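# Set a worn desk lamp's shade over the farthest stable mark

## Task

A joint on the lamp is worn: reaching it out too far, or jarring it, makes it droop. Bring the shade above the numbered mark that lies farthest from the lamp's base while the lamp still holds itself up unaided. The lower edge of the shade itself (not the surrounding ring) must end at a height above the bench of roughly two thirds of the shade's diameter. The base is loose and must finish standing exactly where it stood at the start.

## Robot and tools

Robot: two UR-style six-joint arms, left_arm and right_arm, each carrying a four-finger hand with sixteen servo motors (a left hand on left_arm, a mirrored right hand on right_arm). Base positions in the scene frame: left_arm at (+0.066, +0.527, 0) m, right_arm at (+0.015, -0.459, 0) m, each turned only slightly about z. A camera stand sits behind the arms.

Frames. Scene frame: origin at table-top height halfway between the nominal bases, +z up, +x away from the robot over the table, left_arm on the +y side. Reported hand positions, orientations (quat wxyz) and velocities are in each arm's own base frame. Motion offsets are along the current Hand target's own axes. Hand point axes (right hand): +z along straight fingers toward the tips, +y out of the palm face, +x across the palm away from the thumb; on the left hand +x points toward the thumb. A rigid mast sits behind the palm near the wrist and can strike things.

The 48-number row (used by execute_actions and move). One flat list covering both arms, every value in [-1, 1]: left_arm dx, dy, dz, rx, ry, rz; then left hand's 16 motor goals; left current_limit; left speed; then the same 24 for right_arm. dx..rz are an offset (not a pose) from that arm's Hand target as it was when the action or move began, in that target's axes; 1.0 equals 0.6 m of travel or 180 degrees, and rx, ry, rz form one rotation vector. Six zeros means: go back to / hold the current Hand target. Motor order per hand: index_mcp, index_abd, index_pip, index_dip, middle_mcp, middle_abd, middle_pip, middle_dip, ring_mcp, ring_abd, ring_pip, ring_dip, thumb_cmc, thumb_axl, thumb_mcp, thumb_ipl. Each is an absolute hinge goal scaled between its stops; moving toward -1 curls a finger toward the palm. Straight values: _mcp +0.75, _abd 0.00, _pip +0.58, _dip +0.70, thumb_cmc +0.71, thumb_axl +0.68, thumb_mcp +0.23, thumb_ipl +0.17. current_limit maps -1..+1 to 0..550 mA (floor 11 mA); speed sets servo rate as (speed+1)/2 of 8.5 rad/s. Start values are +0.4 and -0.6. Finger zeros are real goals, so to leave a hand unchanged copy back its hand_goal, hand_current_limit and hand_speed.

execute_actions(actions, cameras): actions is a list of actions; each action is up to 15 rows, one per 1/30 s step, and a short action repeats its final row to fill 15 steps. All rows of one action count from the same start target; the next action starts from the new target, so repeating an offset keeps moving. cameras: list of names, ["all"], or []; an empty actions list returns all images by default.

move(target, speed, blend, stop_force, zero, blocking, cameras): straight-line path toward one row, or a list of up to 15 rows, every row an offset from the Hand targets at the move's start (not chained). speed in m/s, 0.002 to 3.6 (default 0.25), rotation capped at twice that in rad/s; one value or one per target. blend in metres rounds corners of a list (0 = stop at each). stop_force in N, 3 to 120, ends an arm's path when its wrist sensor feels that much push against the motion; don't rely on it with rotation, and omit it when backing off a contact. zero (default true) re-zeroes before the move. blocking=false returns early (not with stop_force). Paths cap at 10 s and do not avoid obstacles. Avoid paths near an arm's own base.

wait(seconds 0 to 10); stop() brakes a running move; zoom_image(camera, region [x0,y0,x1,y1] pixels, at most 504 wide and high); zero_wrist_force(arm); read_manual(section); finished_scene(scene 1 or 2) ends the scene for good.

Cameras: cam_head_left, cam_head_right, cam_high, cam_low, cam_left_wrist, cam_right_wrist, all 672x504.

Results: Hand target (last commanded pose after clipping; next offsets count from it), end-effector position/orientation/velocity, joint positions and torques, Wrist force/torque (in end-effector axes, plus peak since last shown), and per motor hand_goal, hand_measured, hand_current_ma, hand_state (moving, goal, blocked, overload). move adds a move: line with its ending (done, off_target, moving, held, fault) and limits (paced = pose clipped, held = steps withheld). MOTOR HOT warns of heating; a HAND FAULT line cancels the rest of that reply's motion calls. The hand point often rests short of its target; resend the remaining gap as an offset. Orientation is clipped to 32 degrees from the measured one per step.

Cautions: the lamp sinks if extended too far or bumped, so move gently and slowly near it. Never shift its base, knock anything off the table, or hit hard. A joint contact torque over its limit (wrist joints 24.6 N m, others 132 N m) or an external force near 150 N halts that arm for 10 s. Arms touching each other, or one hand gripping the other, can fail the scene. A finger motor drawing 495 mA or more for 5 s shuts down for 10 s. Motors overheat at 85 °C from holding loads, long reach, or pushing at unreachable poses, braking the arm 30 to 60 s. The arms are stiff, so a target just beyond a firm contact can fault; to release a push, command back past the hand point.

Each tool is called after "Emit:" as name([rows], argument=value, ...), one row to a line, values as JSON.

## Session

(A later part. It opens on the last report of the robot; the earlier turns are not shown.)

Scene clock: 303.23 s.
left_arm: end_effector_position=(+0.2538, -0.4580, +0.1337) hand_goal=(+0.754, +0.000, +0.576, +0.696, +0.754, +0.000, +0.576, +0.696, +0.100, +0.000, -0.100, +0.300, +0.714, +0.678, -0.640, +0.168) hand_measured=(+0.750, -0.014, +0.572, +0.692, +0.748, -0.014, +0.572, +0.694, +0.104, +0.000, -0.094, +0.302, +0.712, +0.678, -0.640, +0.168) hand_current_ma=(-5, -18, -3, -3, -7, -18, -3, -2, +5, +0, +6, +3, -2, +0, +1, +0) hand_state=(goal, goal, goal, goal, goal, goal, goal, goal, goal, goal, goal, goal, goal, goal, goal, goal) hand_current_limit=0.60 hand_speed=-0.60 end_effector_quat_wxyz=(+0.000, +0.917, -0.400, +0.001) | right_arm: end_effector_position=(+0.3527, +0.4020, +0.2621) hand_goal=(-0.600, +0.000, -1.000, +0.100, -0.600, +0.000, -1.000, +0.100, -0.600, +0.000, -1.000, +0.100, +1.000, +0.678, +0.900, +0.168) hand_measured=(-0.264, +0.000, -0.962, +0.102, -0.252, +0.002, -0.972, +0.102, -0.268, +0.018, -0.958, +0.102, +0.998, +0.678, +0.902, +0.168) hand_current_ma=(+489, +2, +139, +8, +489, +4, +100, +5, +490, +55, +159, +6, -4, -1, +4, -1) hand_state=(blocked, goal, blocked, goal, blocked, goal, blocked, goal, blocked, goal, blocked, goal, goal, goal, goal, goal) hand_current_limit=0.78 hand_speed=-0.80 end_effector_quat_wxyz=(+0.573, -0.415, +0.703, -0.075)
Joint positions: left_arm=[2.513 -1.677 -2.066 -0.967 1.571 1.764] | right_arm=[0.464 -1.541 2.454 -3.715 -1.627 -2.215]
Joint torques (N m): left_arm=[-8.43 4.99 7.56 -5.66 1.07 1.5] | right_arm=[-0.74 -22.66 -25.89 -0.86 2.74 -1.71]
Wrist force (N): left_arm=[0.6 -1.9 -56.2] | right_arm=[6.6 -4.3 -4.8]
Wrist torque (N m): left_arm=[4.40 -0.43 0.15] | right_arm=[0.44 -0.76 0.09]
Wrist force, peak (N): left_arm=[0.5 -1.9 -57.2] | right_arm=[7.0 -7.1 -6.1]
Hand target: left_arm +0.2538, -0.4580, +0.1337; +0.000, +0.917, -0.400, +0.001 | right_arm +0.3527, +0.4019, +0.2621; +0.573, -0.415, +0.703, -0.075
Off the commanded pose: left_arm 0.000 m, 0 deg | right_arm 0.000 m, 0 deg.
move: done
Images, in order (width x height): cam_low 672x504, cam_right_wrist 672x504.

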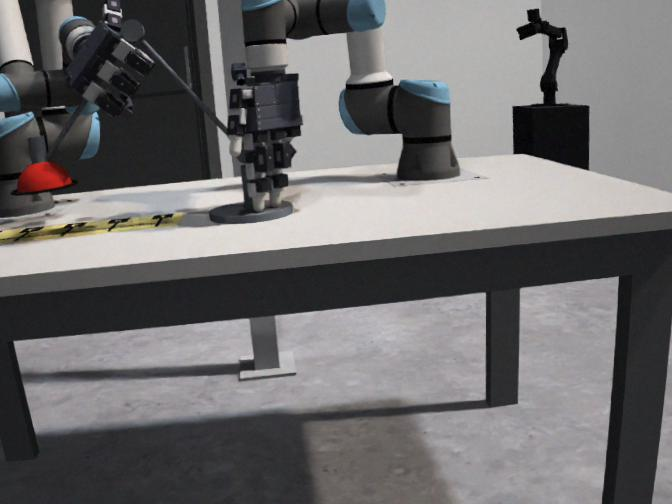

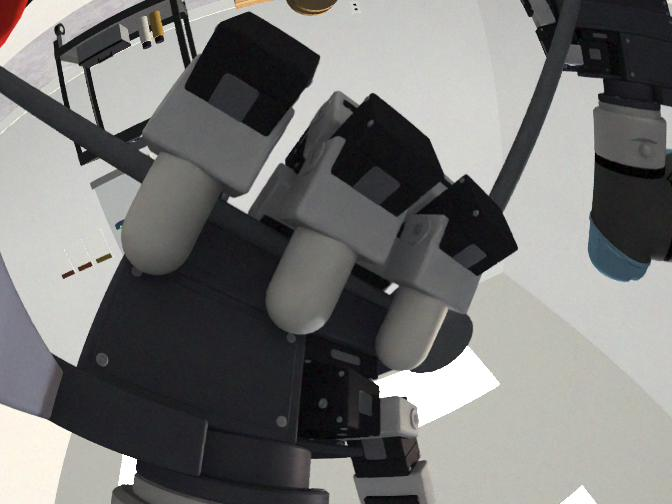

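Emit:
execute_actions(actions=[], cameras=["cam_low","cam_head_left","cam_right_wrist"])

Emit:
zoom_image(camera="cam_low", region=[0, 0, 336, 280])

Scene clock: 313.03 s.
left_arm: end_effector_position=(+0.2538, -0.4580, +0.1337) hand_goal=(+0.754, +0.000, +0.576, +0.696, +0.754, +0.000, +0.576, +0.696, +0.100, +0.000, -0.100, +0.300, +0.714, +0.678, -0.640, +0.168) hand_measured=(+0.750, -0.014, +0.572, +0.692, +0.748, -0.014, +0.572, +0.694, +0.104, +0.000, -0.094, +0.302, +0.712, +0.678, -0.640, +0.168) hand_current_ma=(-5, -18, -3, -3, -7, -18, -3, -2, +5, +0, +6, +3, -2, +0, +1, +0) hand_state=(goal, goal, goal, goal, goal, goal, goal, goal, goal, goal, goal, goal, goal, goal, goal, goal) hand_current_limit=0.60 hand_speed=-0.60 end_effector_quat_wxyz=(+0.000, +0.917, -0.400, +0.001) | right_arm: end_effector_position=(+0.3527, +0.4019, +0.2621) hand_goal=(-0.600, +0.000, -1.000, +0.100, -0.600, +0.000, -1.000, +0.100, -0.600, +0.000, -1.000, +0.100, +1.000, +0.678, +0.900, +0.168) hand_measured=(-0.264, +0.000, -0.962, +0.102, -0.252, +0.002, -0.972, +0.102, -0.268, +0.018, -0.958, +0.102, +0.998, +0.678, +0.902, +0.168) hand_current_ma=(+490, +2, +139, +8, +490, +4, +100, +5, +490, +55, +159, +6, -4, -1, +4, -1) hand_state=(blocked, goal, blocked, goal, blocked, goal, blocked, goal, blocked, goal, blocked, goal, goal, goal, goal, goal) hand_current_limit=0.78 hand_speed=-0.80 end_effector_quat_wxyz=(+0.573, -0.415, +0.703, -0.075)
Joint positions: left_arm=[2.513 -1.677 -2.066 -0.967 1.571 1.764] | right_arm=[0.463 -1.541 2.454 -3.714 -1.627 -2.215]
Joint velocities: within noise
Joint torques (N m): left_arm=[-8.11 5.23 7.65 -5.74 0.87 1.38] | right_arm=[-6.1 -28.22 -7.84 -3.77 0.67 -0.97]
Wrist force (N): left_arm=[0.8 -2.1 -56.6] | right_arm=[6.6 -3.0 -3.9]
Wrist torque (N m): left_arm=[4.38 -0.47 0.16] | right_arm=[0.47 -0.75 0.09]
Wrist force, peak (N): left_arm=[0.7 -2.0 -57.0] | right_arm=[7.0 -4.3 -4.7]
Hand target: left_arm +0.2538, -0.4580, +0.1337; +0.000, +0.917, -0.400, +0.001 | right_arm +0.3527, +0.4019, +0.2621; +0.573, -0.415, +0.703, -0.075
Off the commanded pose: left_arm 0.000 m, 0 deg | right_arm 0.000 m, 0 deg.
Images, in order (width x height): cam_head_left 672x504, cam_low 672x504, cam_right_wrist 672x504.

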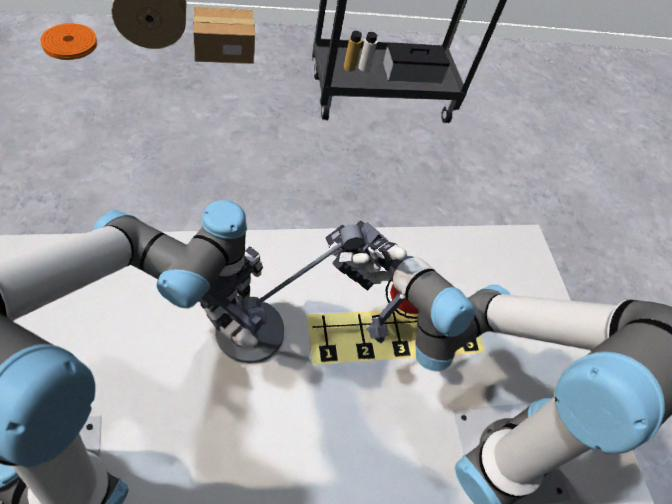

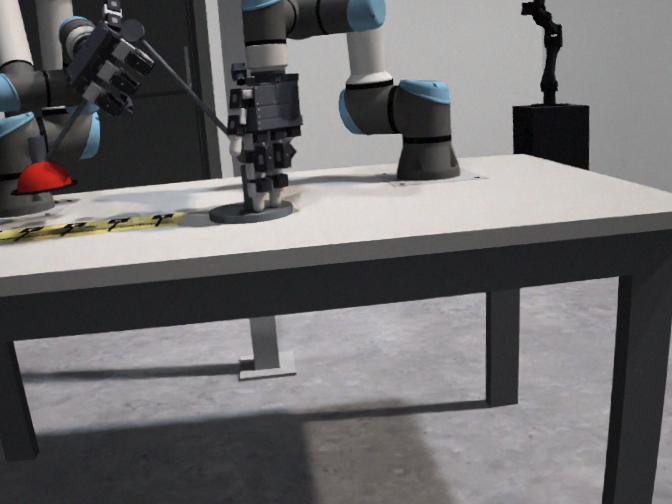

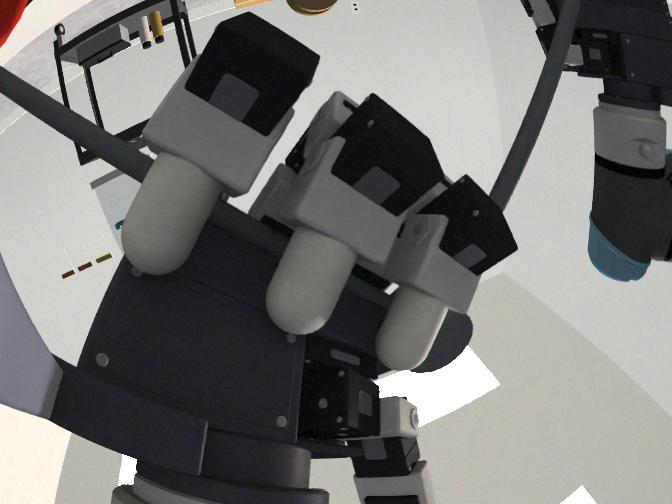

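Scaled by 1.500.

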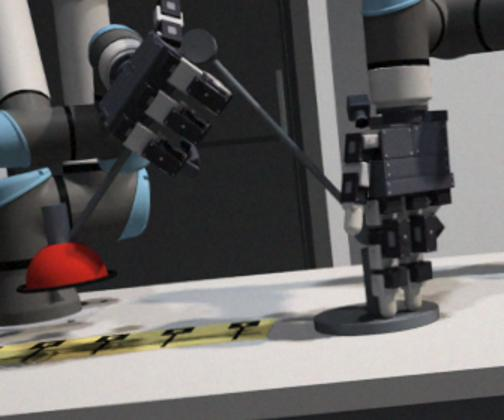

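Emit:
move(target=[0,0,0,0,0,0, 0.754,0,0.576,0.696, 0.754,0,0.576,0.696, 0.1,0,-0.1,0.3, 0.714,0.678,-0.64,0.168, 0.6,-0.6, -0.0279,0.0115,0.0062,0,-0.0125,0.02165, -0.6,0,-1,0.1, -0.6,0,-1,0.1, -0.6,0,-1,0.1, 1,0.678,0.9,0.168, 0.78,-0.8], speed=0.03, cameras=["cam_low","cam_head_left"])

Emit:
zoom_image(camera="cam_low", region=[0, 0, 336, 280])

Scene clock: 319.53 s.
left_arm: end_effector_position=(+0.2538, -0.4580, +0.1337) hand_goal=(+0.754, +0.000, +0.576, +0.696, +0.754, +0.000, +0.576, +0.696, +0.100, +0.000, -0.100, +0.300, +0.714, +0.678, -0.640, +0.168) hand_measured=(+0.750, -0.014, +0.572, +0.692, +0.748, -0.014, +0.572, +0.694, +0.104, +0.000, -0.094, +0.302, +0.712, +0.678, -0.640, +0.168) hand_current_ma=(-5, -18, -3, -3, -7, -18, -3, -2, +5, +0, +6, +3, -2, +0, +1, +0) hand_state=(goal, goal, goal, goal, goal, goal, goal, goal, goal, goal, goal, goal, goal, goal, goal, goal) hand_current_limit=0.60 hand_speed=-0.60 end_effector_quat_wxyz=(+0.000, +0.917, -0.400, +0.001) | right_arm: end_effector_position=(+0.3525, +0.4191, +0.2693) hand_goal=(-0.600, +0.000, -1.000, +0.100, -0.600, +0.000, -1.000, +0.100, -0.600, +0.000, -1.000, +0.100, +1.000, +0.678, +0.900, +0.168) hand_measured=(-0.264, -0.008, -0.962, +0.104, -0.252, +0.002, -0.972, +0.102, -0.268, +0.018, -0.958, +0.102, +0.998, +0.678, +0.902, +0.168) hand_current_ma=(+489, -21, +139, +10, +490, +4, +100, +5, +489, +55, +159, +6, -4, -1, +4, -1) hand_state=(blocked, goal, blocked, goal, blocked, goal, blocked, goal, blocked, goal, blocked, goal, goal, goal, goal, goal) hand_current_limit=0.78 hand_speed=-0.80 end_effector_quat_wxyz=(+0.589, -0.393, +0.705, -0.047) end_effector_velocity=(+0.000, +0.000, -0.001) end_effector_angular_velocity=(-0.006, -0.001, +0.001)
Joint positions: left_arm=[2.513 -1.677 -2.066 -0.967 1.571 1.764] | right_arm=[0.491 -1.499 2.435 -3.769 -1.631 -2.14]
Joint velocities: left_arm=[within noise] | right_arm=[-0.001 0 0 0.002 0 -0.006]
Joint torques (N m): left_arm=[-7.67 5.11 7.5 -5.76 0.84 1.58] | right_arm=[-0.61 -23.91 -18.86 0.18 1.22 -1.24]
Wrist force (N): left_arm=[0.2 -2.0 -57.2] | right_arm=[8.5 -13.0 -7.8]
Wrist torque (N m): left_arm=[4.48 -0.39 0.11] | right_arm=[0.28 -0.72 -0.49]
Wrist force, peak (N): left_arm=[0.7 -2.2 -57.4] | right_arm=[8.1 -13.6 -8.5]
Hand target: left_arm +0.2538, -0.4580, +0.1337; +0.000, +0.917, -0.400, +0.001 | right_arm +0.3525, +0.4190, +0.2693; +0.589, -0.393, +0.705, -0.047
Off the commanded pose: left_arm 0.000 m, 0 deg | right_arm 0.000 m, 0 deg.
move: done
Images, in order (width x height): cam_head_left 672x504, cam_low 672x504.

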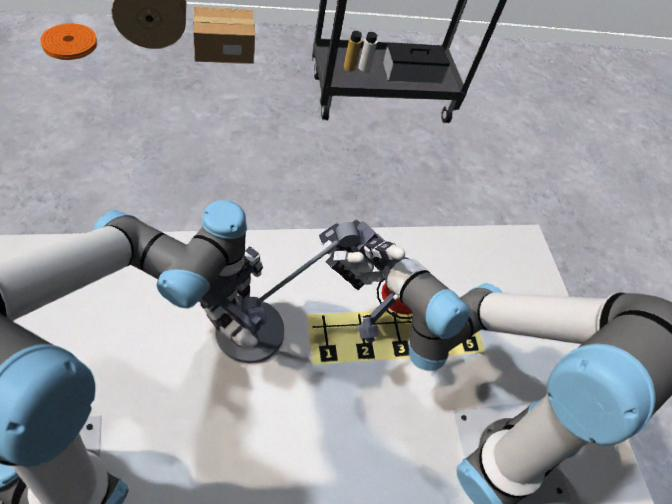

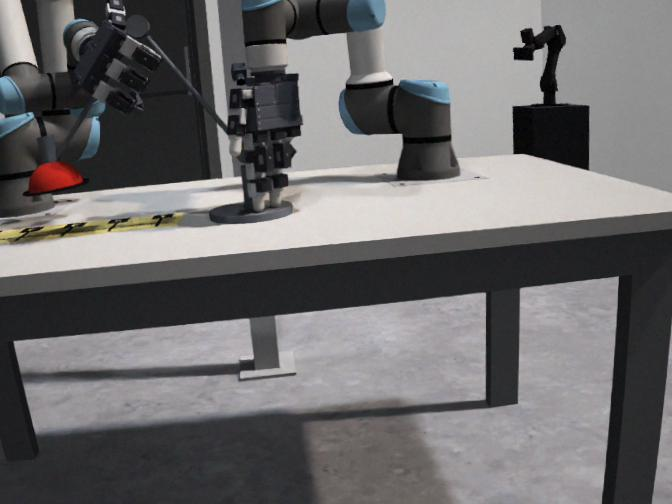

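Scaled by 1.500.

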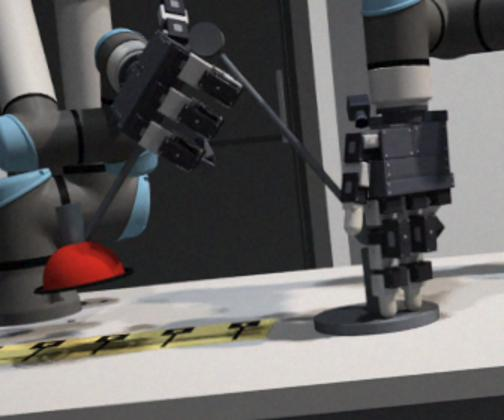

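Emit:
move(target=[0,0,0,0,0,0, 0.754,0,0.576,0.696, 0.754,0,0.576,0.696, 0.1,0,-0.1,0.3, 0.714,0.678,-0.64,0.168, 0.6,-0.6, -0.0318,0.0098,0.0057,0,-0.0125,0.02165, -0.6,0,-1,0.1, -0.6,0,-1,0.1, -0.6,0,-1,0.1, 1,0.678,0.9,0.168, 0.78,-0.8], speed=0.03, cameras=["cam_low","cam_head_left"])

Emit:
zoom_image(camera="cam_low", region=[0, 0, 336, 280])

Emit:
zoom_image(camera="cam_head_left", region=[180, 180, 516, 400])

Scene clock: 328.20 s.
left_arm: end_effector_position=(+0.2538, -0.4580, +0.1337) hand_goal=(+0.754, +0.000, +0.576, +0.696, +0.754, +0.000, +0.576, +0.696, +0.100, +0.000, -0.100, +0.300, +0.714, +0.678, -0.640, +0.168) hand_measured=(+0.750, -0.014, +0.572, +0.692, +0.748, -0.014, +0.572, +0.694, +0.104, +0.000, -0.094, +0.302, +0.712, +0.678, -0.640, +0.168) hand_current_ma=(-5, -18, -3, -3, -7, -18, -3, -2, +5, +0, +6, +3, -2, +0, +1, +0) hand_state=(goal, goal, goal, goal, goal, goal, goal, goal, goal, goal, goal, goal, goal, goal, goal, goal) hand_current_limit=0.60 hand_speed=-0.60 end_effector_quat_wxyz=(+0.000, +0.917, -0.400, +0.001) | right_arm: end_effector_position=(+0.3525, +0.4361, +0.2803) hand_goal=(-0.600, +0.000, -1.000, +0.100, -0.600, +0.000, -1.000, +0.100, -0.600, +0.000, -1.000, +0.100, +1.000, +0.678, +0.900, +0.168) hand_measured=(-0.278, -0.026, -0.956, +0.110, -0.252, +0.002, -0.972, +0.102, -0.268, +0.018, -0.958, +0.102, +0.998, +0.678, +0.902, +0.168) hand_current_ma=(+490, -77, +164, +30, +489, +4, +100, +5, +489, +55, +159, +6, -4, -1, +4, -1) hand_state=(blocked, blocked, blocked, goal, blocked, goal, blocked, goal, blocked, goal, blocked, goal, goal, goal, goal, goal) hand_current_limit=0.78 hand_speed=-0.80 end_effector_quat_wxyz=(+0.604, -0.369, +0.706, -0.019) end_effector_velocity=(+0.000, +0.000, -0.001) end_effector_angular_velocity=(-0.005, +0.000, +0.001)
Joint positions: left_arm=[2.513 -1.677 -2.066 -0.967 1.571 1.764] | right_arm=[0.52 -1.465 2.408 -3.811 -1.639 -2.065]
Joint velocities: left_arm=[within noise] | right_arm=[-0.001 0.001 -0.001 0.002 0 -0.005]
Joint torques (N m): left_arm=[-6.96 6.03 7.68 -5.79 0.78 1.21] | right_arm=[-2.27 -26.43 -15.36 -2.02 0.95 -0.94]
Wrist force (N): left_arm=[0.3 -1.9 -56.5] | right_arm=[8.3 -7.8 -2.4]
Wrist torque (N m): left_arm=[4.40 -0.43 0.13] | right_arm=[0.07 -0.44 -0.66]
Wrist force, peak (N): left_arm=[0.4 -2.1 -57.5] | right_arm=[7.8 -14.0 -8.6]
Hand target: left_arm +0.2538, -0.4580, +0.1337; +0.000, +0.917, -0.400, +0.001 | right_arm +0.3525, +0.4360, +0.2803; +0.604, -0.369, +0.706, -0.019
Off the commanded pose: left_arm 0.000 m, 0 deg | right_arm 0.000 m, 0 deg.
move: done
Images, in order (width x height): cam_head_left 672x504, cam_low 672x504.

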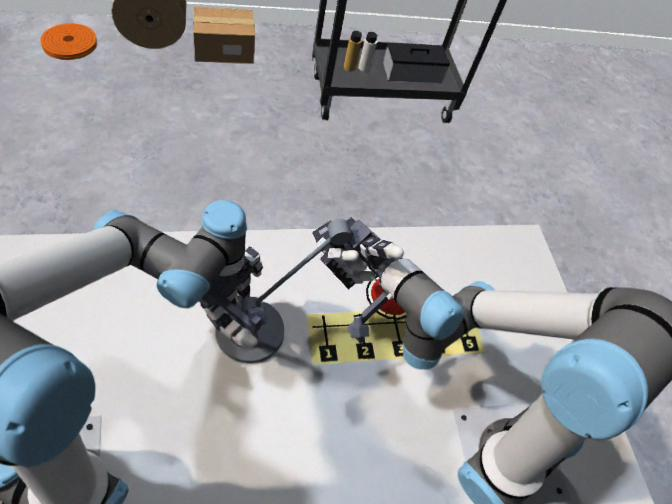

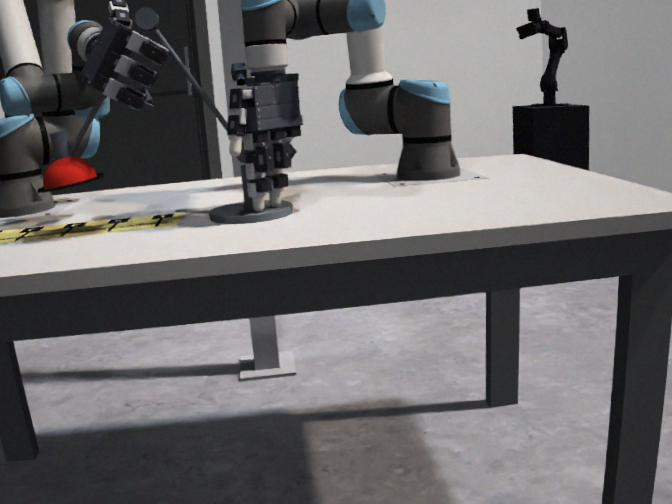

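Scaled by 1.500.

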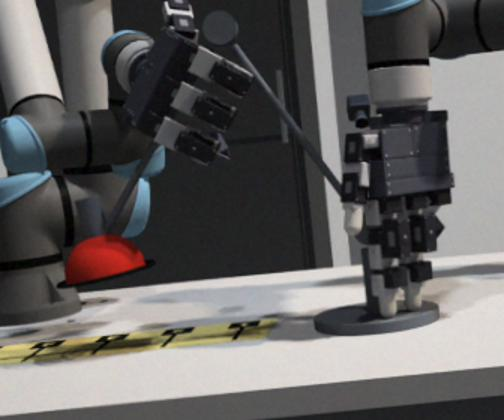

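Scaled by 1.500.

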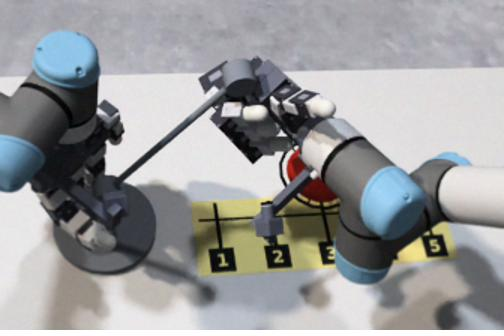

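Emit:
move(target=[0,0,0,0,0,0, 0.754,0,0.576,0.696, 0.754,0,0.576,0.696, 0.1,0,-0.1,0.3, 0.714,0.678,-0.64,0.168, 0.6,-0.6, -0.0229,0.0146,0.0085,0,-0.0125,0.02165, -0.6,0,-1,0.1, -0.6,0,-1,0.1, -0.6,0,-1,0.1, 1,0.678,0.9,0.168, 0.78,-0.8], speed=0.03, cameras=["cam_low","cam_head_left"])

Emit:
zoom_image(camera="cam_low", region=[0, 0, 336, 280])

Emit:
zoom_image(camera="cam_head_left", region=[180, 180, 516, 400])

Scene clock: 336.93 s.
left_arm: end_effector_position=(+0.2538, -0.4580, +0.1337) hand_goal=(+0.754, +0.000, +0.576, +0.696, +0.754, +0.000, +0.576, +0.696, +0.100, +0.000, -0.100, +0.300, +0.714, +0.678, -0.640, +0.168) hand_measured=(+0.750, -0.014, +0.572, +0.692, +0.748, -0.014, +0.572, +0.694, +0.104, +0.000, -0.094, +0.302, +0.712, +0.678, -0.640, +0.168) hand_current_ma=(-5, -18, -3, -3, -7, -18, -3, -2, +5, +0, +6, +3, -2, +0, +1, +0) hand_state=(goal, goal, goal, goal, goal, goal, goal, goal, goal, goal, goal, goal, goal, goal, goal, goal) hand_current_limit=0.60 hand_speed=-0.60 end_effector_quat_wxyz=(+0.000, +0.917, -0.400, +0.001) | right_arm: end_effector_position=(+0.3526, +0.4521, +0.2863) hand_goal=(-0.600, +0.000, -1.000, +0.100, -0.600, +0.000, -1.000, +0.100, -0.600, +0.000, -1.000, +0.100, +1.000, +0.678, +0.900, +0.168) hand_measured=(-0.282, -0.020, -0.956, +0.110, -0.252, +0.002, -0.972, +0.102, -0.268, +0.018, -0.958, +0.102, +0.998, +0.678, +0.902, +0.168) hand_current_ma=(+489, -57, +170, +30, +489, +4, +100, +5, +489, +55, +159, +6, -4, -1, +4, -1) hand_state=(blocked, goal, blocked, goal, blocked, goal, blocked, goal, blocked, goal, blocked, goal, goal, goal, goal, goal) hand_current_limit=0.78 hand_speed=-0.80 end_effector_quat_wxyz=(+0.618, -0.345, +0.706, +0.008)
Joint positions: left_arm=[2.513 -1.677 -2.066 -0.967 1.571 1.764] | right_arm=[0.548 -1.416 2.386 -3.871 -1.648 -1.993]
Joint torques (N m): left_arm=[-7.46 5.22 8.23 -5.84 0.66 1.24] | right_arm=[-1.69 -30.05 -15.23 -0.08 1.35 -1.49]
Wrist force (N): left_arm=[0.2 -2.0 -56.4] | right_arm=[5.7 -12.1 -4.8]
Wrist torque (N m): left_arm=[4.41 -0.43 0.12] | right_arm=[-0.03 -0.50 -0.52]
Wrist force, peak (N): left_arm=[0.3 -2.1 -57.0] | right_arm=[5.9 -12.5 -4.8]
Hand target: left_arm +0.2538, -0.4580, +0.1337; +0.000, +0.917, -0.400, +0.001 | right_arm +0.3526, +0.4520, +0.2863; +0.618, -0.345, +0.706, +0.008
Off the commanded pose: left_arm 0.000 m, 0 deg | right_arm 0.000 m, 0 deg.
move: done
Images, in order (width x height): cam_head_left 672x504, cam_low 672x504.

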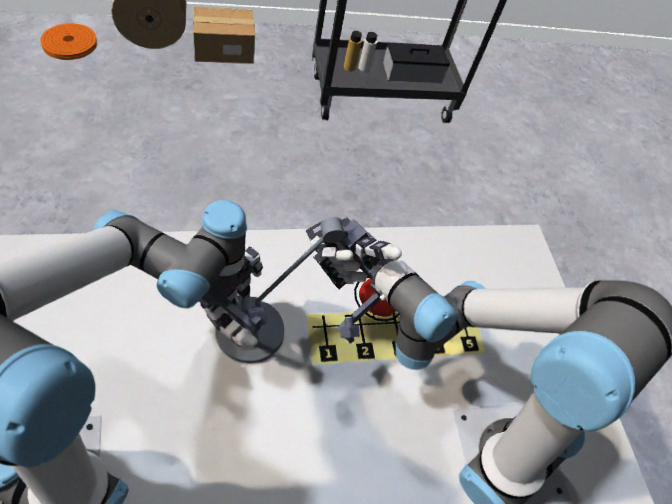

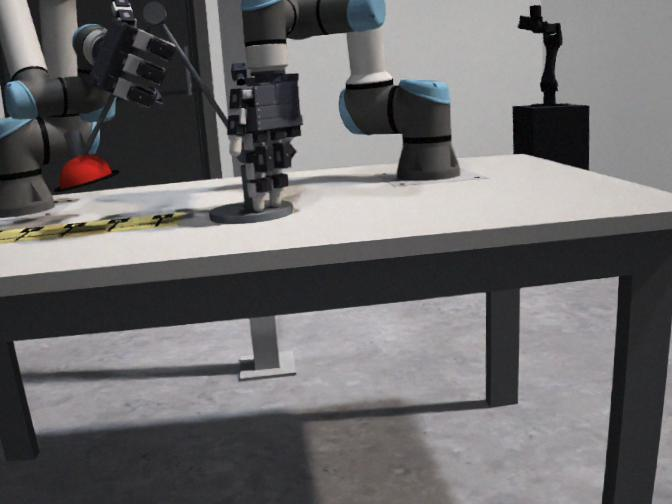

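Scaled by 1.500.

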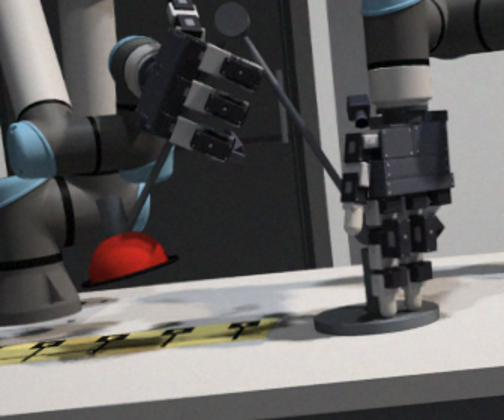

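Scaled by 1.500.

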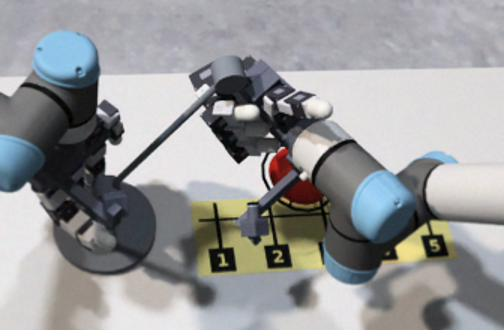

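Emit:
move(target=[0,0,0,0,0,0, 0.754,0,0.576,0.696, 0.754,0,0.576,0.696, 0.1,0,-0.1,0.3, 0.714,0.678,-0.64,0.168, 0.6,-0.6, -0.0178,0.0163,0.0094,0,-0.0125,0.02165, -0.6,0,-1,0.1, -0.6,0,-1,0.1, -0.6,0,-1,0.1, 1,0.678,0.9,0.168, 0.78,-0.8], speed=0.03, cameras=["cam_low","cam_right_wrist","cam_head_left"])

Emit:
zoom_image(camera="cam_low", region=[0, 0, 336, 280])

Emit:
zoom_image(camera="cam_head_left", region=[180, 180, 516, 400])

Scene clock: 345.73 s.
left_arm: end_effector_position=(+0.2538, -0.4580, +0.1337) hand_goal=(+0.754, +0.000, +0.576, +0.696, +0.754, +0.000, +0.576, +0.696, +0.100, +0.000, -0.100, +0.300, +0.714, +0.678, -0.640, +0.168) hand_measured=(+0.750, -0.014, +0.572, +0.692, +0.748, -0.014, +0.572, +0.694, +0.104, +0.000, -0.094, +0.302, +0.712, +0.678, -0.640, +0.168) hand_current_ma=(-5, -18, -3, -3, -7, -18, -3, -2, +5, +0, +6, +3, -2, +0, +1, +0) hand_state=(goal, goal, goal, goal, goal, goal, goal, goal, goal, goal, goal, goal, goal, goal, goal, goal) hand_current_limit=0.60 hand_speed=-0.60 end_effector_quat_wxyz=(+0.000, +0.917, -0.400, +0.001) | right_arm: end_effector_position=(+0.3526, +0.4671, +0.2903) hand_goal=(-0.600, +0.000, -1.000, +0.100, -0.600, +0.000, -1.000, +0.100, -0.600, +0.000, -1.000, +0.100, +1.000, +0.678, +0.900, +0.168) hand_measured=(-0.282, -0.014, -0.956, +0.110, -0.252, +0.002, -0.972, +0.102, -0.268, +0.018, -0.958, +0.102, +0.998, +0.678, +0.902, +0.168) hand_current_ma=(+490, -41, +170, +30, +490, +4, +100, +5, +490, +55, +159, +6, -4, -1, +4, -1) hand_state=(blocked, goal, blocked, goal, blocked, goal, blocked, goal, blocked, goal, blocked, goal, goal, goal, goal, goal) hand_current_limit=0.78 hand_speed=-0.80 end_effector_quat_wxyz=(+0.631, -0.321, +0.706, +0.036)
Joint positions: left_arm=[2.513 -1.677 -2.066 -0.967 1.571 1.764] | right_arm=[0.575 -1.362 2.363 -3.938 -1.66 -1.922]
Joint torques (N m): left_arm=[-7.8 5.03 7.78 -5.6 0.74 1.2] | right_arm=[-2.01 -32.02 -13.77 -0.01 1.44 -2.06]
Wrist force (N): left_arm=[0.4 -2.5 -56.7] | right_arm=[3.7 -12.7 -6.4]
Wrist torque (N m): left_arm=[4.33 -0.47 0.14] | right_arm=[0.11 -0.15 -0.37]
Wrist force, peak (N): left_arm=[0.2 -1.9 -57.1] | right_arm=[4.5 -13.1 -6.7]
Hand target: left_arm +0.2538, -0.4580, +0.1337; +0.000, +0.917, -0.400, +0.001 | right_arm +0.3526, +0.4670, +0.2902; +0.631, -0.321, +0.706, +0.036
Off the commanded pose: left_arm 0.000 m, 0 deg | right_arm 0.000 m, 0 deg.
move: done
Images, in order (width x height): cam_head_left 672x504, cam_low 672x504, cam_right_wrist 672x504.

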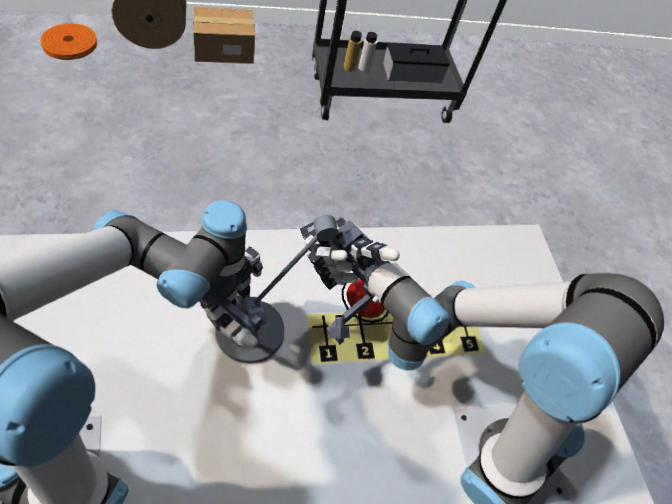

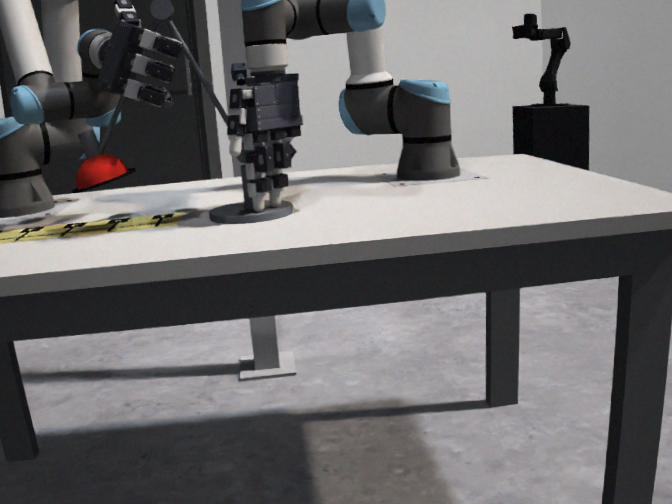

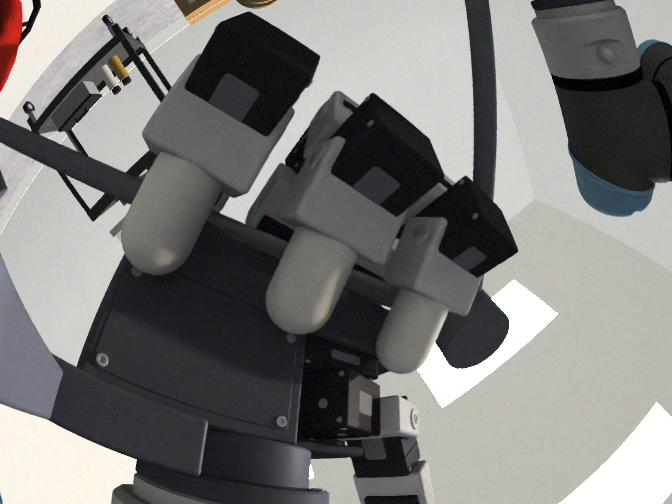

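Scaled by 1.500.

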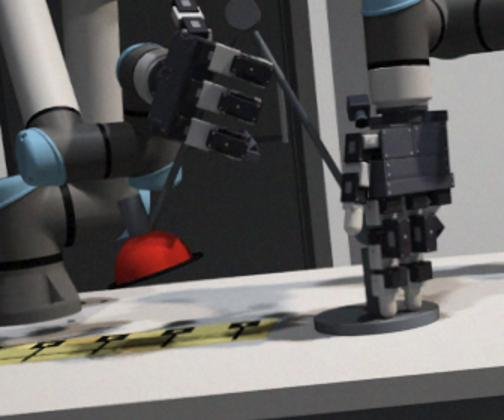

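Scaled by 1.500.

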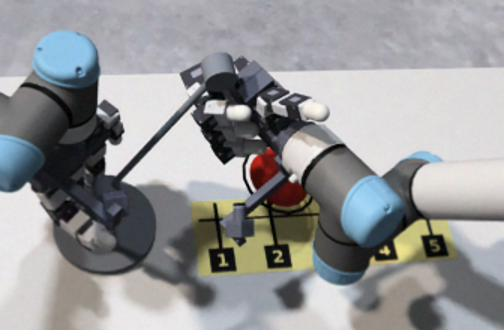

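Emit:
move(target=[0,0,0,0,0,0, 0.754,0,0.576,0.696, 0.754,0,0.576,0.696, 0.1,0,-0.1,0.3, 0.714,0.678,-0.64,0.168, 0.6,-0.6, -0.0098,0.012,0.007,0,-0.0167,0.0289, -0.6,0,-1,0.1, -0.6,0,-1,0.1, -0.6,0,-1,0.1, 1,0.678,0.9,0.168, 0.78,-0.8], speed=0.03, cameras=["cam_low","cam_head_left","cam_right_wrist"])

Emit:
zoom_image(camera="cam_low", region=[0, 0, 336, 280])

Emit:
zoom_image(camera="cam_head_left", region=[180, 180, 516, 400])

Scene clock: 354.10 s.
left_arm: end_effector_position=(+0.2538, -0.4580, +0.1337) hand_goal=(+0.754, +0.000, +0.576, +0.696, +0.754, +0.000, +0.576, +0.696, +0.100, +0.000, -0.100, +0.300, +0.714, +0.678, -0.640, +0.168) hand_measured=(+0.750, -0.014, +0.572, +0.692, +0.748, -0.014, +0.572, +0.694, +0.104, +0.000, -0.094, +0.302, +0.712, +0.678, -0.640, +0.168) hand_current_ma=(-5, -18, -3, -3, -7, -18, -3, -2, +5, +0, +6, +3, -2, +0, +1, +0) hand_state=(goal, goal, goal, goal, goal, goal, goal, goal, goal, goal, goal, goal, goal, goal, goal, goal) hand_current_limit=0.60 hand_speed=-0.60 end_effector_quat_wxyz=(+0.000, +0.917, -0.400, +0.001) | right_arm: end_effector_position=(+0.3526, +0.4771, +0.2922) hand_goal=(-0.600, +0.000, -1.000, +0.100, -0.600, +0.000, -1.000, +0.100, -0.600, +0.000, -1.000, +0.100, +1.000, +0.678, +0.900, +0.168) hand_measured=(-0.282, -0.012, -0.956, +0.110, -0.252, +0.002, -0.972, +0.102, -0.268, +0.018, -0.958, +0.102, +0.998, +0.678, +0.902, +0.168) hand_current_ma=(+489, -34, +170, +30, +490, +4, +100, +5, +489, +55, +159, +6, -4, -1, +4, -1) hand_state=(blocked, goal, blocked, goal, blocked, goal, blocked, goal, blocked, goal, blocked, goal, goal, goal, goal, goal) hand_current_limit=0.78 hand_speed=-0.80 end_effector_quat_wxyz=(+0.647, -0.287, +0.703, +0.073) end_effector_velocity=(+0.001, +0.000, -0.002) end_effector_angular_velocity=(-0.006, +0.002, +0.000)
Joint positions: left_arm=[2.513 -1.677 -2.066 -0.967 1.571 1.764] | right_arm=[0.588 -1.294 2.35 -4.044 -1.657 -1.833]
Joint velocities: left_arm=[within noise] | right_arm=[0 0 0 0.005 -0.001 -0.004]
Joint torques (N m): left_arm=[-7.62 4.56 8.34 -5.64 0.48 1.01] | right_arm=[3.54 -32.41 -18.44 0.7 1.19 -2.06]
Wrist force (N): left_arm=[0.4 -2.1 -56.9] | right_arm=[1.7 -13.3 -6.5]
Wrist torque (N m): left_arm=[4.41 -0.47 0.14] | right_arm=[0.05 0.00 -0.38]
Wrist force, peak (N): left_arm=[0.2 -2.1 -57.1] | right_arm=[2.8 -13.5 -6.9]
Hand target: left_arm +0.2538, -0.4580, +0.1337; +0.000, +0.917, -0.400, +0.001 | right_arm +0.3526, +0.4770, +0.2922; +0.647, -0.288, +0.703, +0.073
Off the commanded pose: left_arm 0.000 m, 0 deg | right_arm 0.000 m, 0 deg.
move: done
Images, in order (width x height): cam_head_left 672x504, cam_low 672x504, cam_right_wrist 672x504.

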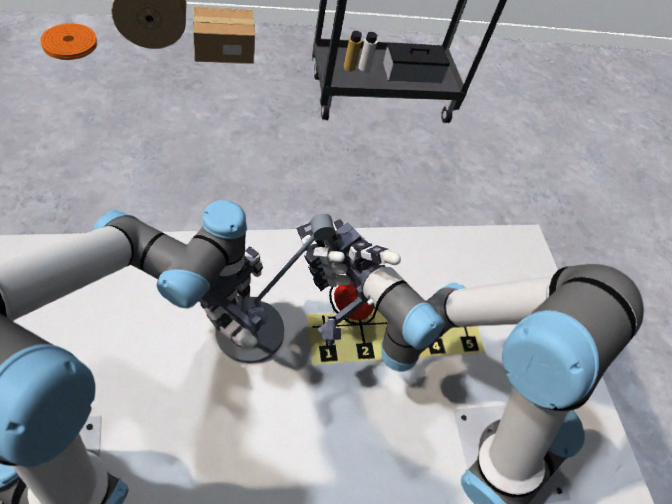

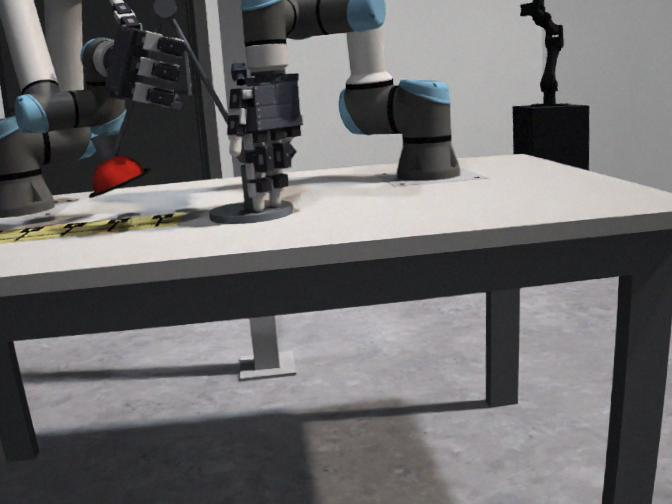

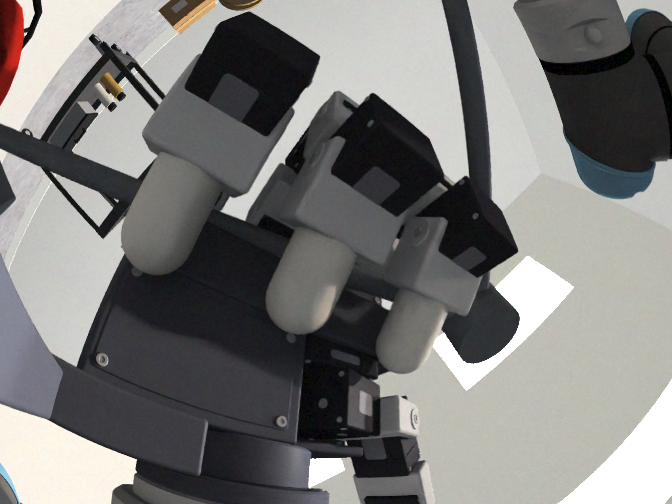

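Scaled by 1.500.

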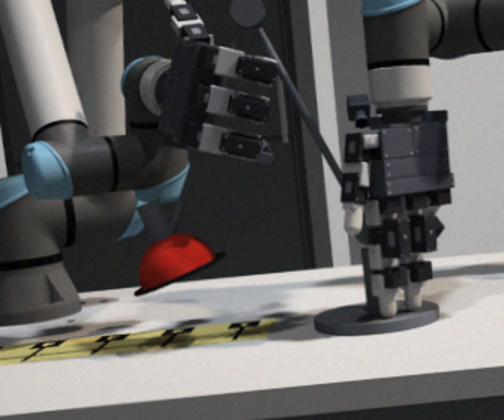

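Scaled by 1.500.

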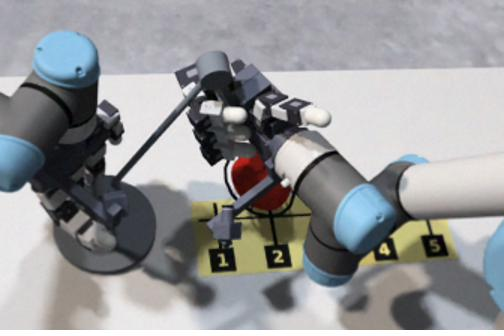

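Emit:
move(target=[0,0,0,0,0,0, 0.754,0,0.576,0.696, 0.754,0,0.576,0.696, 0.1,0,-0.1,0.3, 0.714,0.678,-0.64,0.168, 0.6,-0.6, 0.0135,-0.0174,-0.01,0,0,0, -0.6,0,-1,0.1, -0.6,0,-1,0.1, -0.6,0,-1,0.1, 1,0.678,0.9,0.168, 0.78,-0.8], speed=0.02, cameras=["cam_low","cam_head_left","cam_right_wrist"])

Emit:
zoom_image(camera="cam_low", region=[0, 0, 336, 280])

Emit:
zoom_image(camera="cam_head_left", region=[180, 180, 516, 400])

Scene clock: 363.20 s.
left_arm: end_effector_position=(+0.2538, -0.4580, +0.1337) hand_goal=(+0.754, +0.000, +0.576, +0.696, +0.754, +0.000, +0.576, +0.696, +0.100, +0.000, -0.100, +0.300, +0.714, +0.678, -0.640, +0.168) hand_measured=(+0.750, -0.014, +0.572, +0.692, +0.748, -0.014, +0.572, +0.694, +0.104, +0.000, -0.094, +0.302, +0.712, +0.678, -0.640, +0.168) hand_current_ma=(-5, -18, -3, -3, -7, -18, -3, -2, +5, +0, +6, +3, -2, +0, +1, +0) hand_state=(goal, goal, goal, goal, goal, goal, goal, goal, goal, goal, goal, goal, goal, goal, goal, goal) hand_current_limit=0.60 hand_speed=-0.60 end_effector_quat_wxyz=(+0.000, +0.917, -0.400, +0.001) | right_arm: end_effector_position=(+0.3526, +0.4629, +0.2882) hand_goal=(-0.600, +0.000, -1.000, +0.100, -0.600, +0.000, -1.000, +0.100, -0.600, +0.000, -1.000, +0.100, +1.000, +0.678, +0.900, +0.168) hand_measured=(-0.282, -0.012, -0.956, +0.108, -0.252, +0.002, -0.972, +0.102, -0.268, +0.018, -0.958, +0.102, +0.998, +0.678, +0.902, +0.168) hand_current_ma=(+490, -31, +172, +27, +489, +4, +100, +5, +490, +55, +159, +6, -4, -1, +4, -1) hand_state=(blocked, goal, blocked, goal, blocked, goal, blocked, goal, blocked, goal, blocked, goal, goal, goal, goal, goal) hand_current_limit=0.78 hand_speed=-0.80 end_effector_quat_wxyz=(+0.647, -0.288, +0.703, +0.073)
Joint positions: left_arm=[2.513 -1.677 -2.066 -0.967 1.571 1.764] | right_arm=[0.551 -1.303 2.385 -4.07 -1.62 -1.839]
Joint torques (N m): left_arm=[-7.17 4.95 7.18 -5.62 0.6 1.1] | right_arm=[7.63 -25.43 -24.1 -0.66 -1.2 -0.74]
Wrist force (N): left_arm=[0.0 -2.1 -56.8] | right_arm=[1.0 -0.7 -0.8]
Wrist torque (N m): left_arm=[4.43 -0.42 0.10] | right_arm=[0.14 -0.48 -0.28]
Wrist force, peak (N): left_arm=[0.1 -2.4 -57.1] | right_arm=[2.1 -13.7 -6.3]
Hand target: left_arm +0.2538, -0.4580, +0.1337; +0.000, +0.917, -0.400, +0.001 | right_arm +0.3526, +0.4631, +0.2882; +0.647, -0.288, +0.703, +0.073
Off the commanded pose: left_arm 0.000 m, 0 deg | right_arm 0.000 m, 0 deg.
move: done
Images, in order (width x height): cam_head_left 672x504, cam_low 672x504, cam_right_wrist 672x504.

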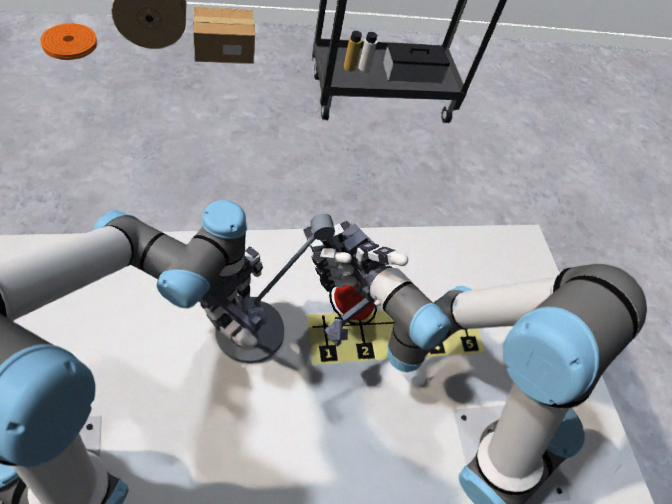

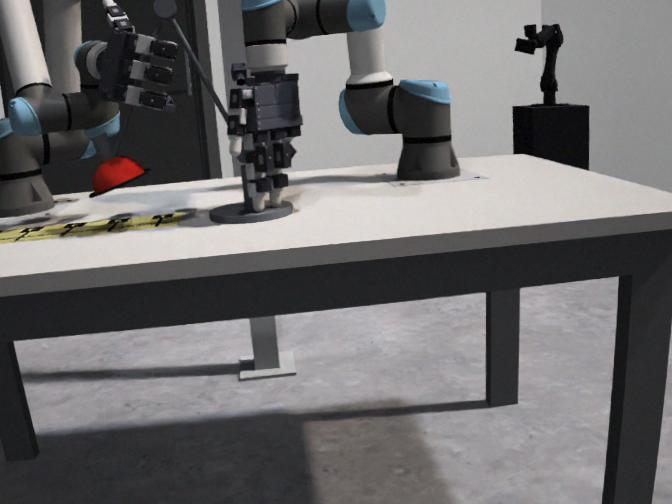

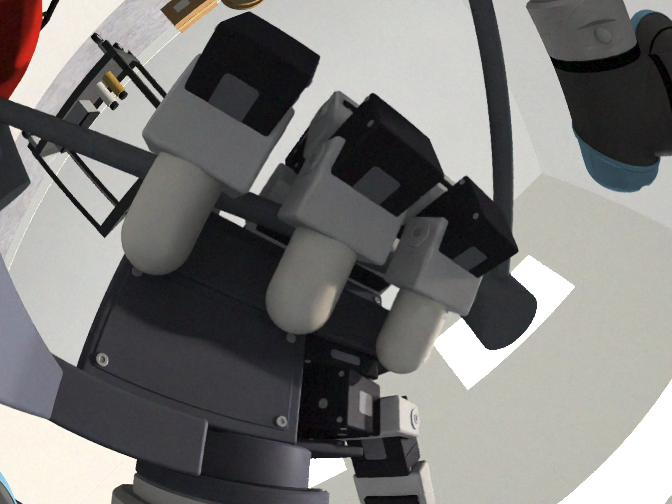

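Scaled by 1.500.

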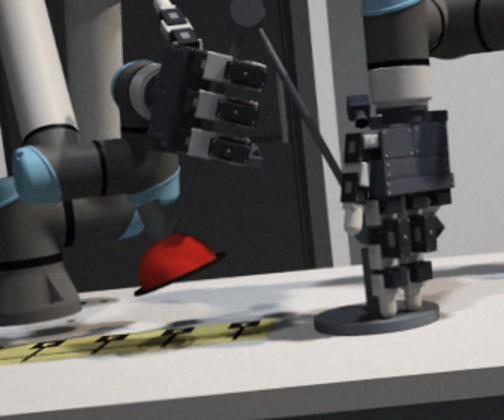

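Scaled by 1.500.

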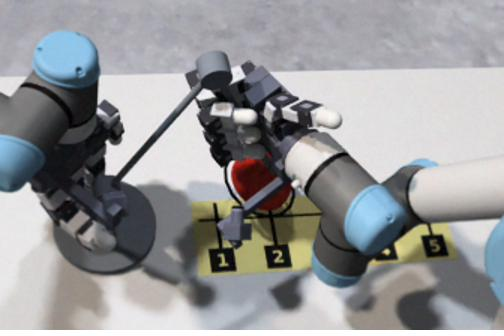

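Emit:
move(target=[0,0,0,0,0,0, 0.754,0,0.576,0.696, 0.754,0,0.576,0.696, 0.1,0,-0.1,0.3, 0.714,0.678,-0.64,0.168, 0.6,-0.6, 0.0135,-0.0174,-0.01,0,0,0, -0.6,0,-1,0.1, -0.6,0,-1,0.1, -0.6,0,-1,0.1, 1,0.678,0.9,0.168, 0.78,-0.8], speed=0.02, cameras=["cam_low","cam_right_wrist"])

Emit:
zoom_image(camera="cam_low", region=[0, 0, 336, 280])

Scene clock: 367.57 s.
left_arm: end_effector_position=(+0.2538, -0.4580, +0.1337) hand_goal=(+0.754, +0.000, +0.576, +0.696, +0.754, +0.000, +0.576, +0.696, +0.100, +0.000, -0.100, +0.300, +0.714, +0.678, -0.640, +0.168) hand_measured=(+0.750, -0.014, +0.572, +0.692, +0.748, -0.014, +0.572, +0.694, +0.104, +0.000, -0.094, +0.302, +0.712, +0.678, -0.640, +0.168) hand_current_ma=(-5, -18, -3, -3, -7, -18, -3, -2, +5, +0, +6, +3, -2, +0, +1, +0) hand_state=(goal, goal, goal, goal, goal, goal, goal, goal, goal, goal, goal, goal, goal, goal, goal, goal) hand_current_limit=0.60 hand_speed=-0.60 end_effector_quat_wxyz=(+0.000, +0.917, -0.400, +0.001) | right_arm: end_effector_position=(+0.3526, +0.4490, +0.2842) hand_goal=(-0.600, +0.000, -1.000, +0.100, -0.600, +0.000, -1.000, +0.100, -0.600, +0.000, -1.000, +0.100, +1.000, +0.678, +0.900, +0.168) hand_measured=(-0.282, -0.012, -0.954, +0.106, -0.252, +0.002, -0.972, +0.102, -0.268, +0.018, -0.958, +0.102, +0.998, +0.678, +0.902, +0.168) hand_current_ma=(+489, -34, +180, +18, +489, +4, +100, +5, +489, +55, +159, +6, -4, -1, +4, -1) hand_state=(blocked, goal, blocked, goal, blocked, goal, blocked, goal, blocked, goal, blocked, goal, goal, goal, goal, goal) hand_current_limit=0.78 hand_speed=-0.80 end_effector_quat_wxyz=(+0.647, -0.288, +0.703, +0.073)
Joint positions: left_arm=[2.513 -1.677 -2.066 -0.967 1.571 1.764] | right_arm=[0.512 -1.31 2.419 -4.097 -1.581 -1.845]
Joint torques (N m): left_arm=[-6.89 5.37 7.37 -5.74 0.54 0.92] | right_arm=[5.19 -27.86 -23.66 -0.98 -1.87 -0.6]
Wrist force (N): left_arm=[0.2 -2.0 -57.0] | right_arm=[1.9 2.1 -0.3]
Wrist torque (N m): left_arm=[4.46 -0.44 0.11] | right_arm=[0.29 -0.47 -0.32]
Wrist force, peak (N): left_arm=[0.3 -2.2 -57.2] | right_arm=[2.4 2.5 -0.2]
Hand target: left_arm +0.2538, -0.4580, +0.1337; +0.000, +0.917, -0.400, +0.001 | right_arm +0.3526, +0.4491, +0.2843; +0.647, -0.288, +0.703, +0.073
Off the commanded pose: left_arm 0.000 m, 0 deg | right_arm 0.000 m, 0 deg.
move: done
Images, in order (width x height): cam_low 672x504, cam_right_wrist 672x504.

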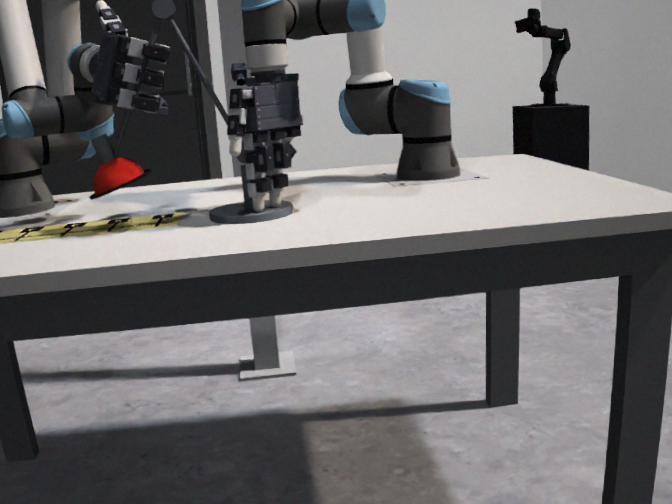

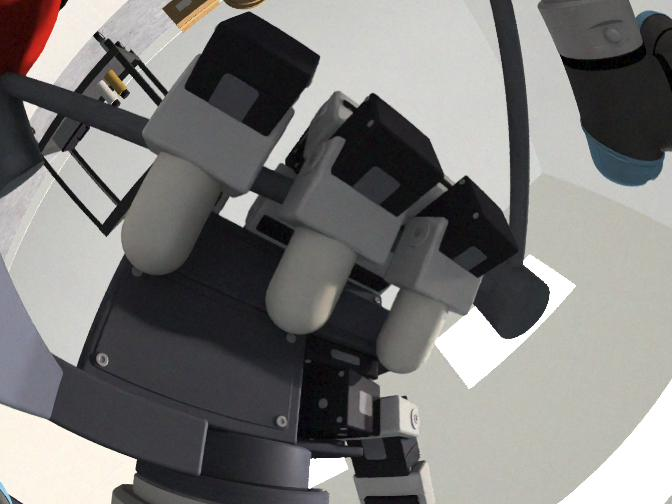

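Scaled by 1.500.

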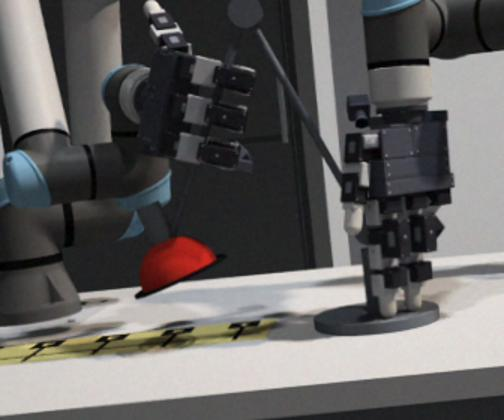

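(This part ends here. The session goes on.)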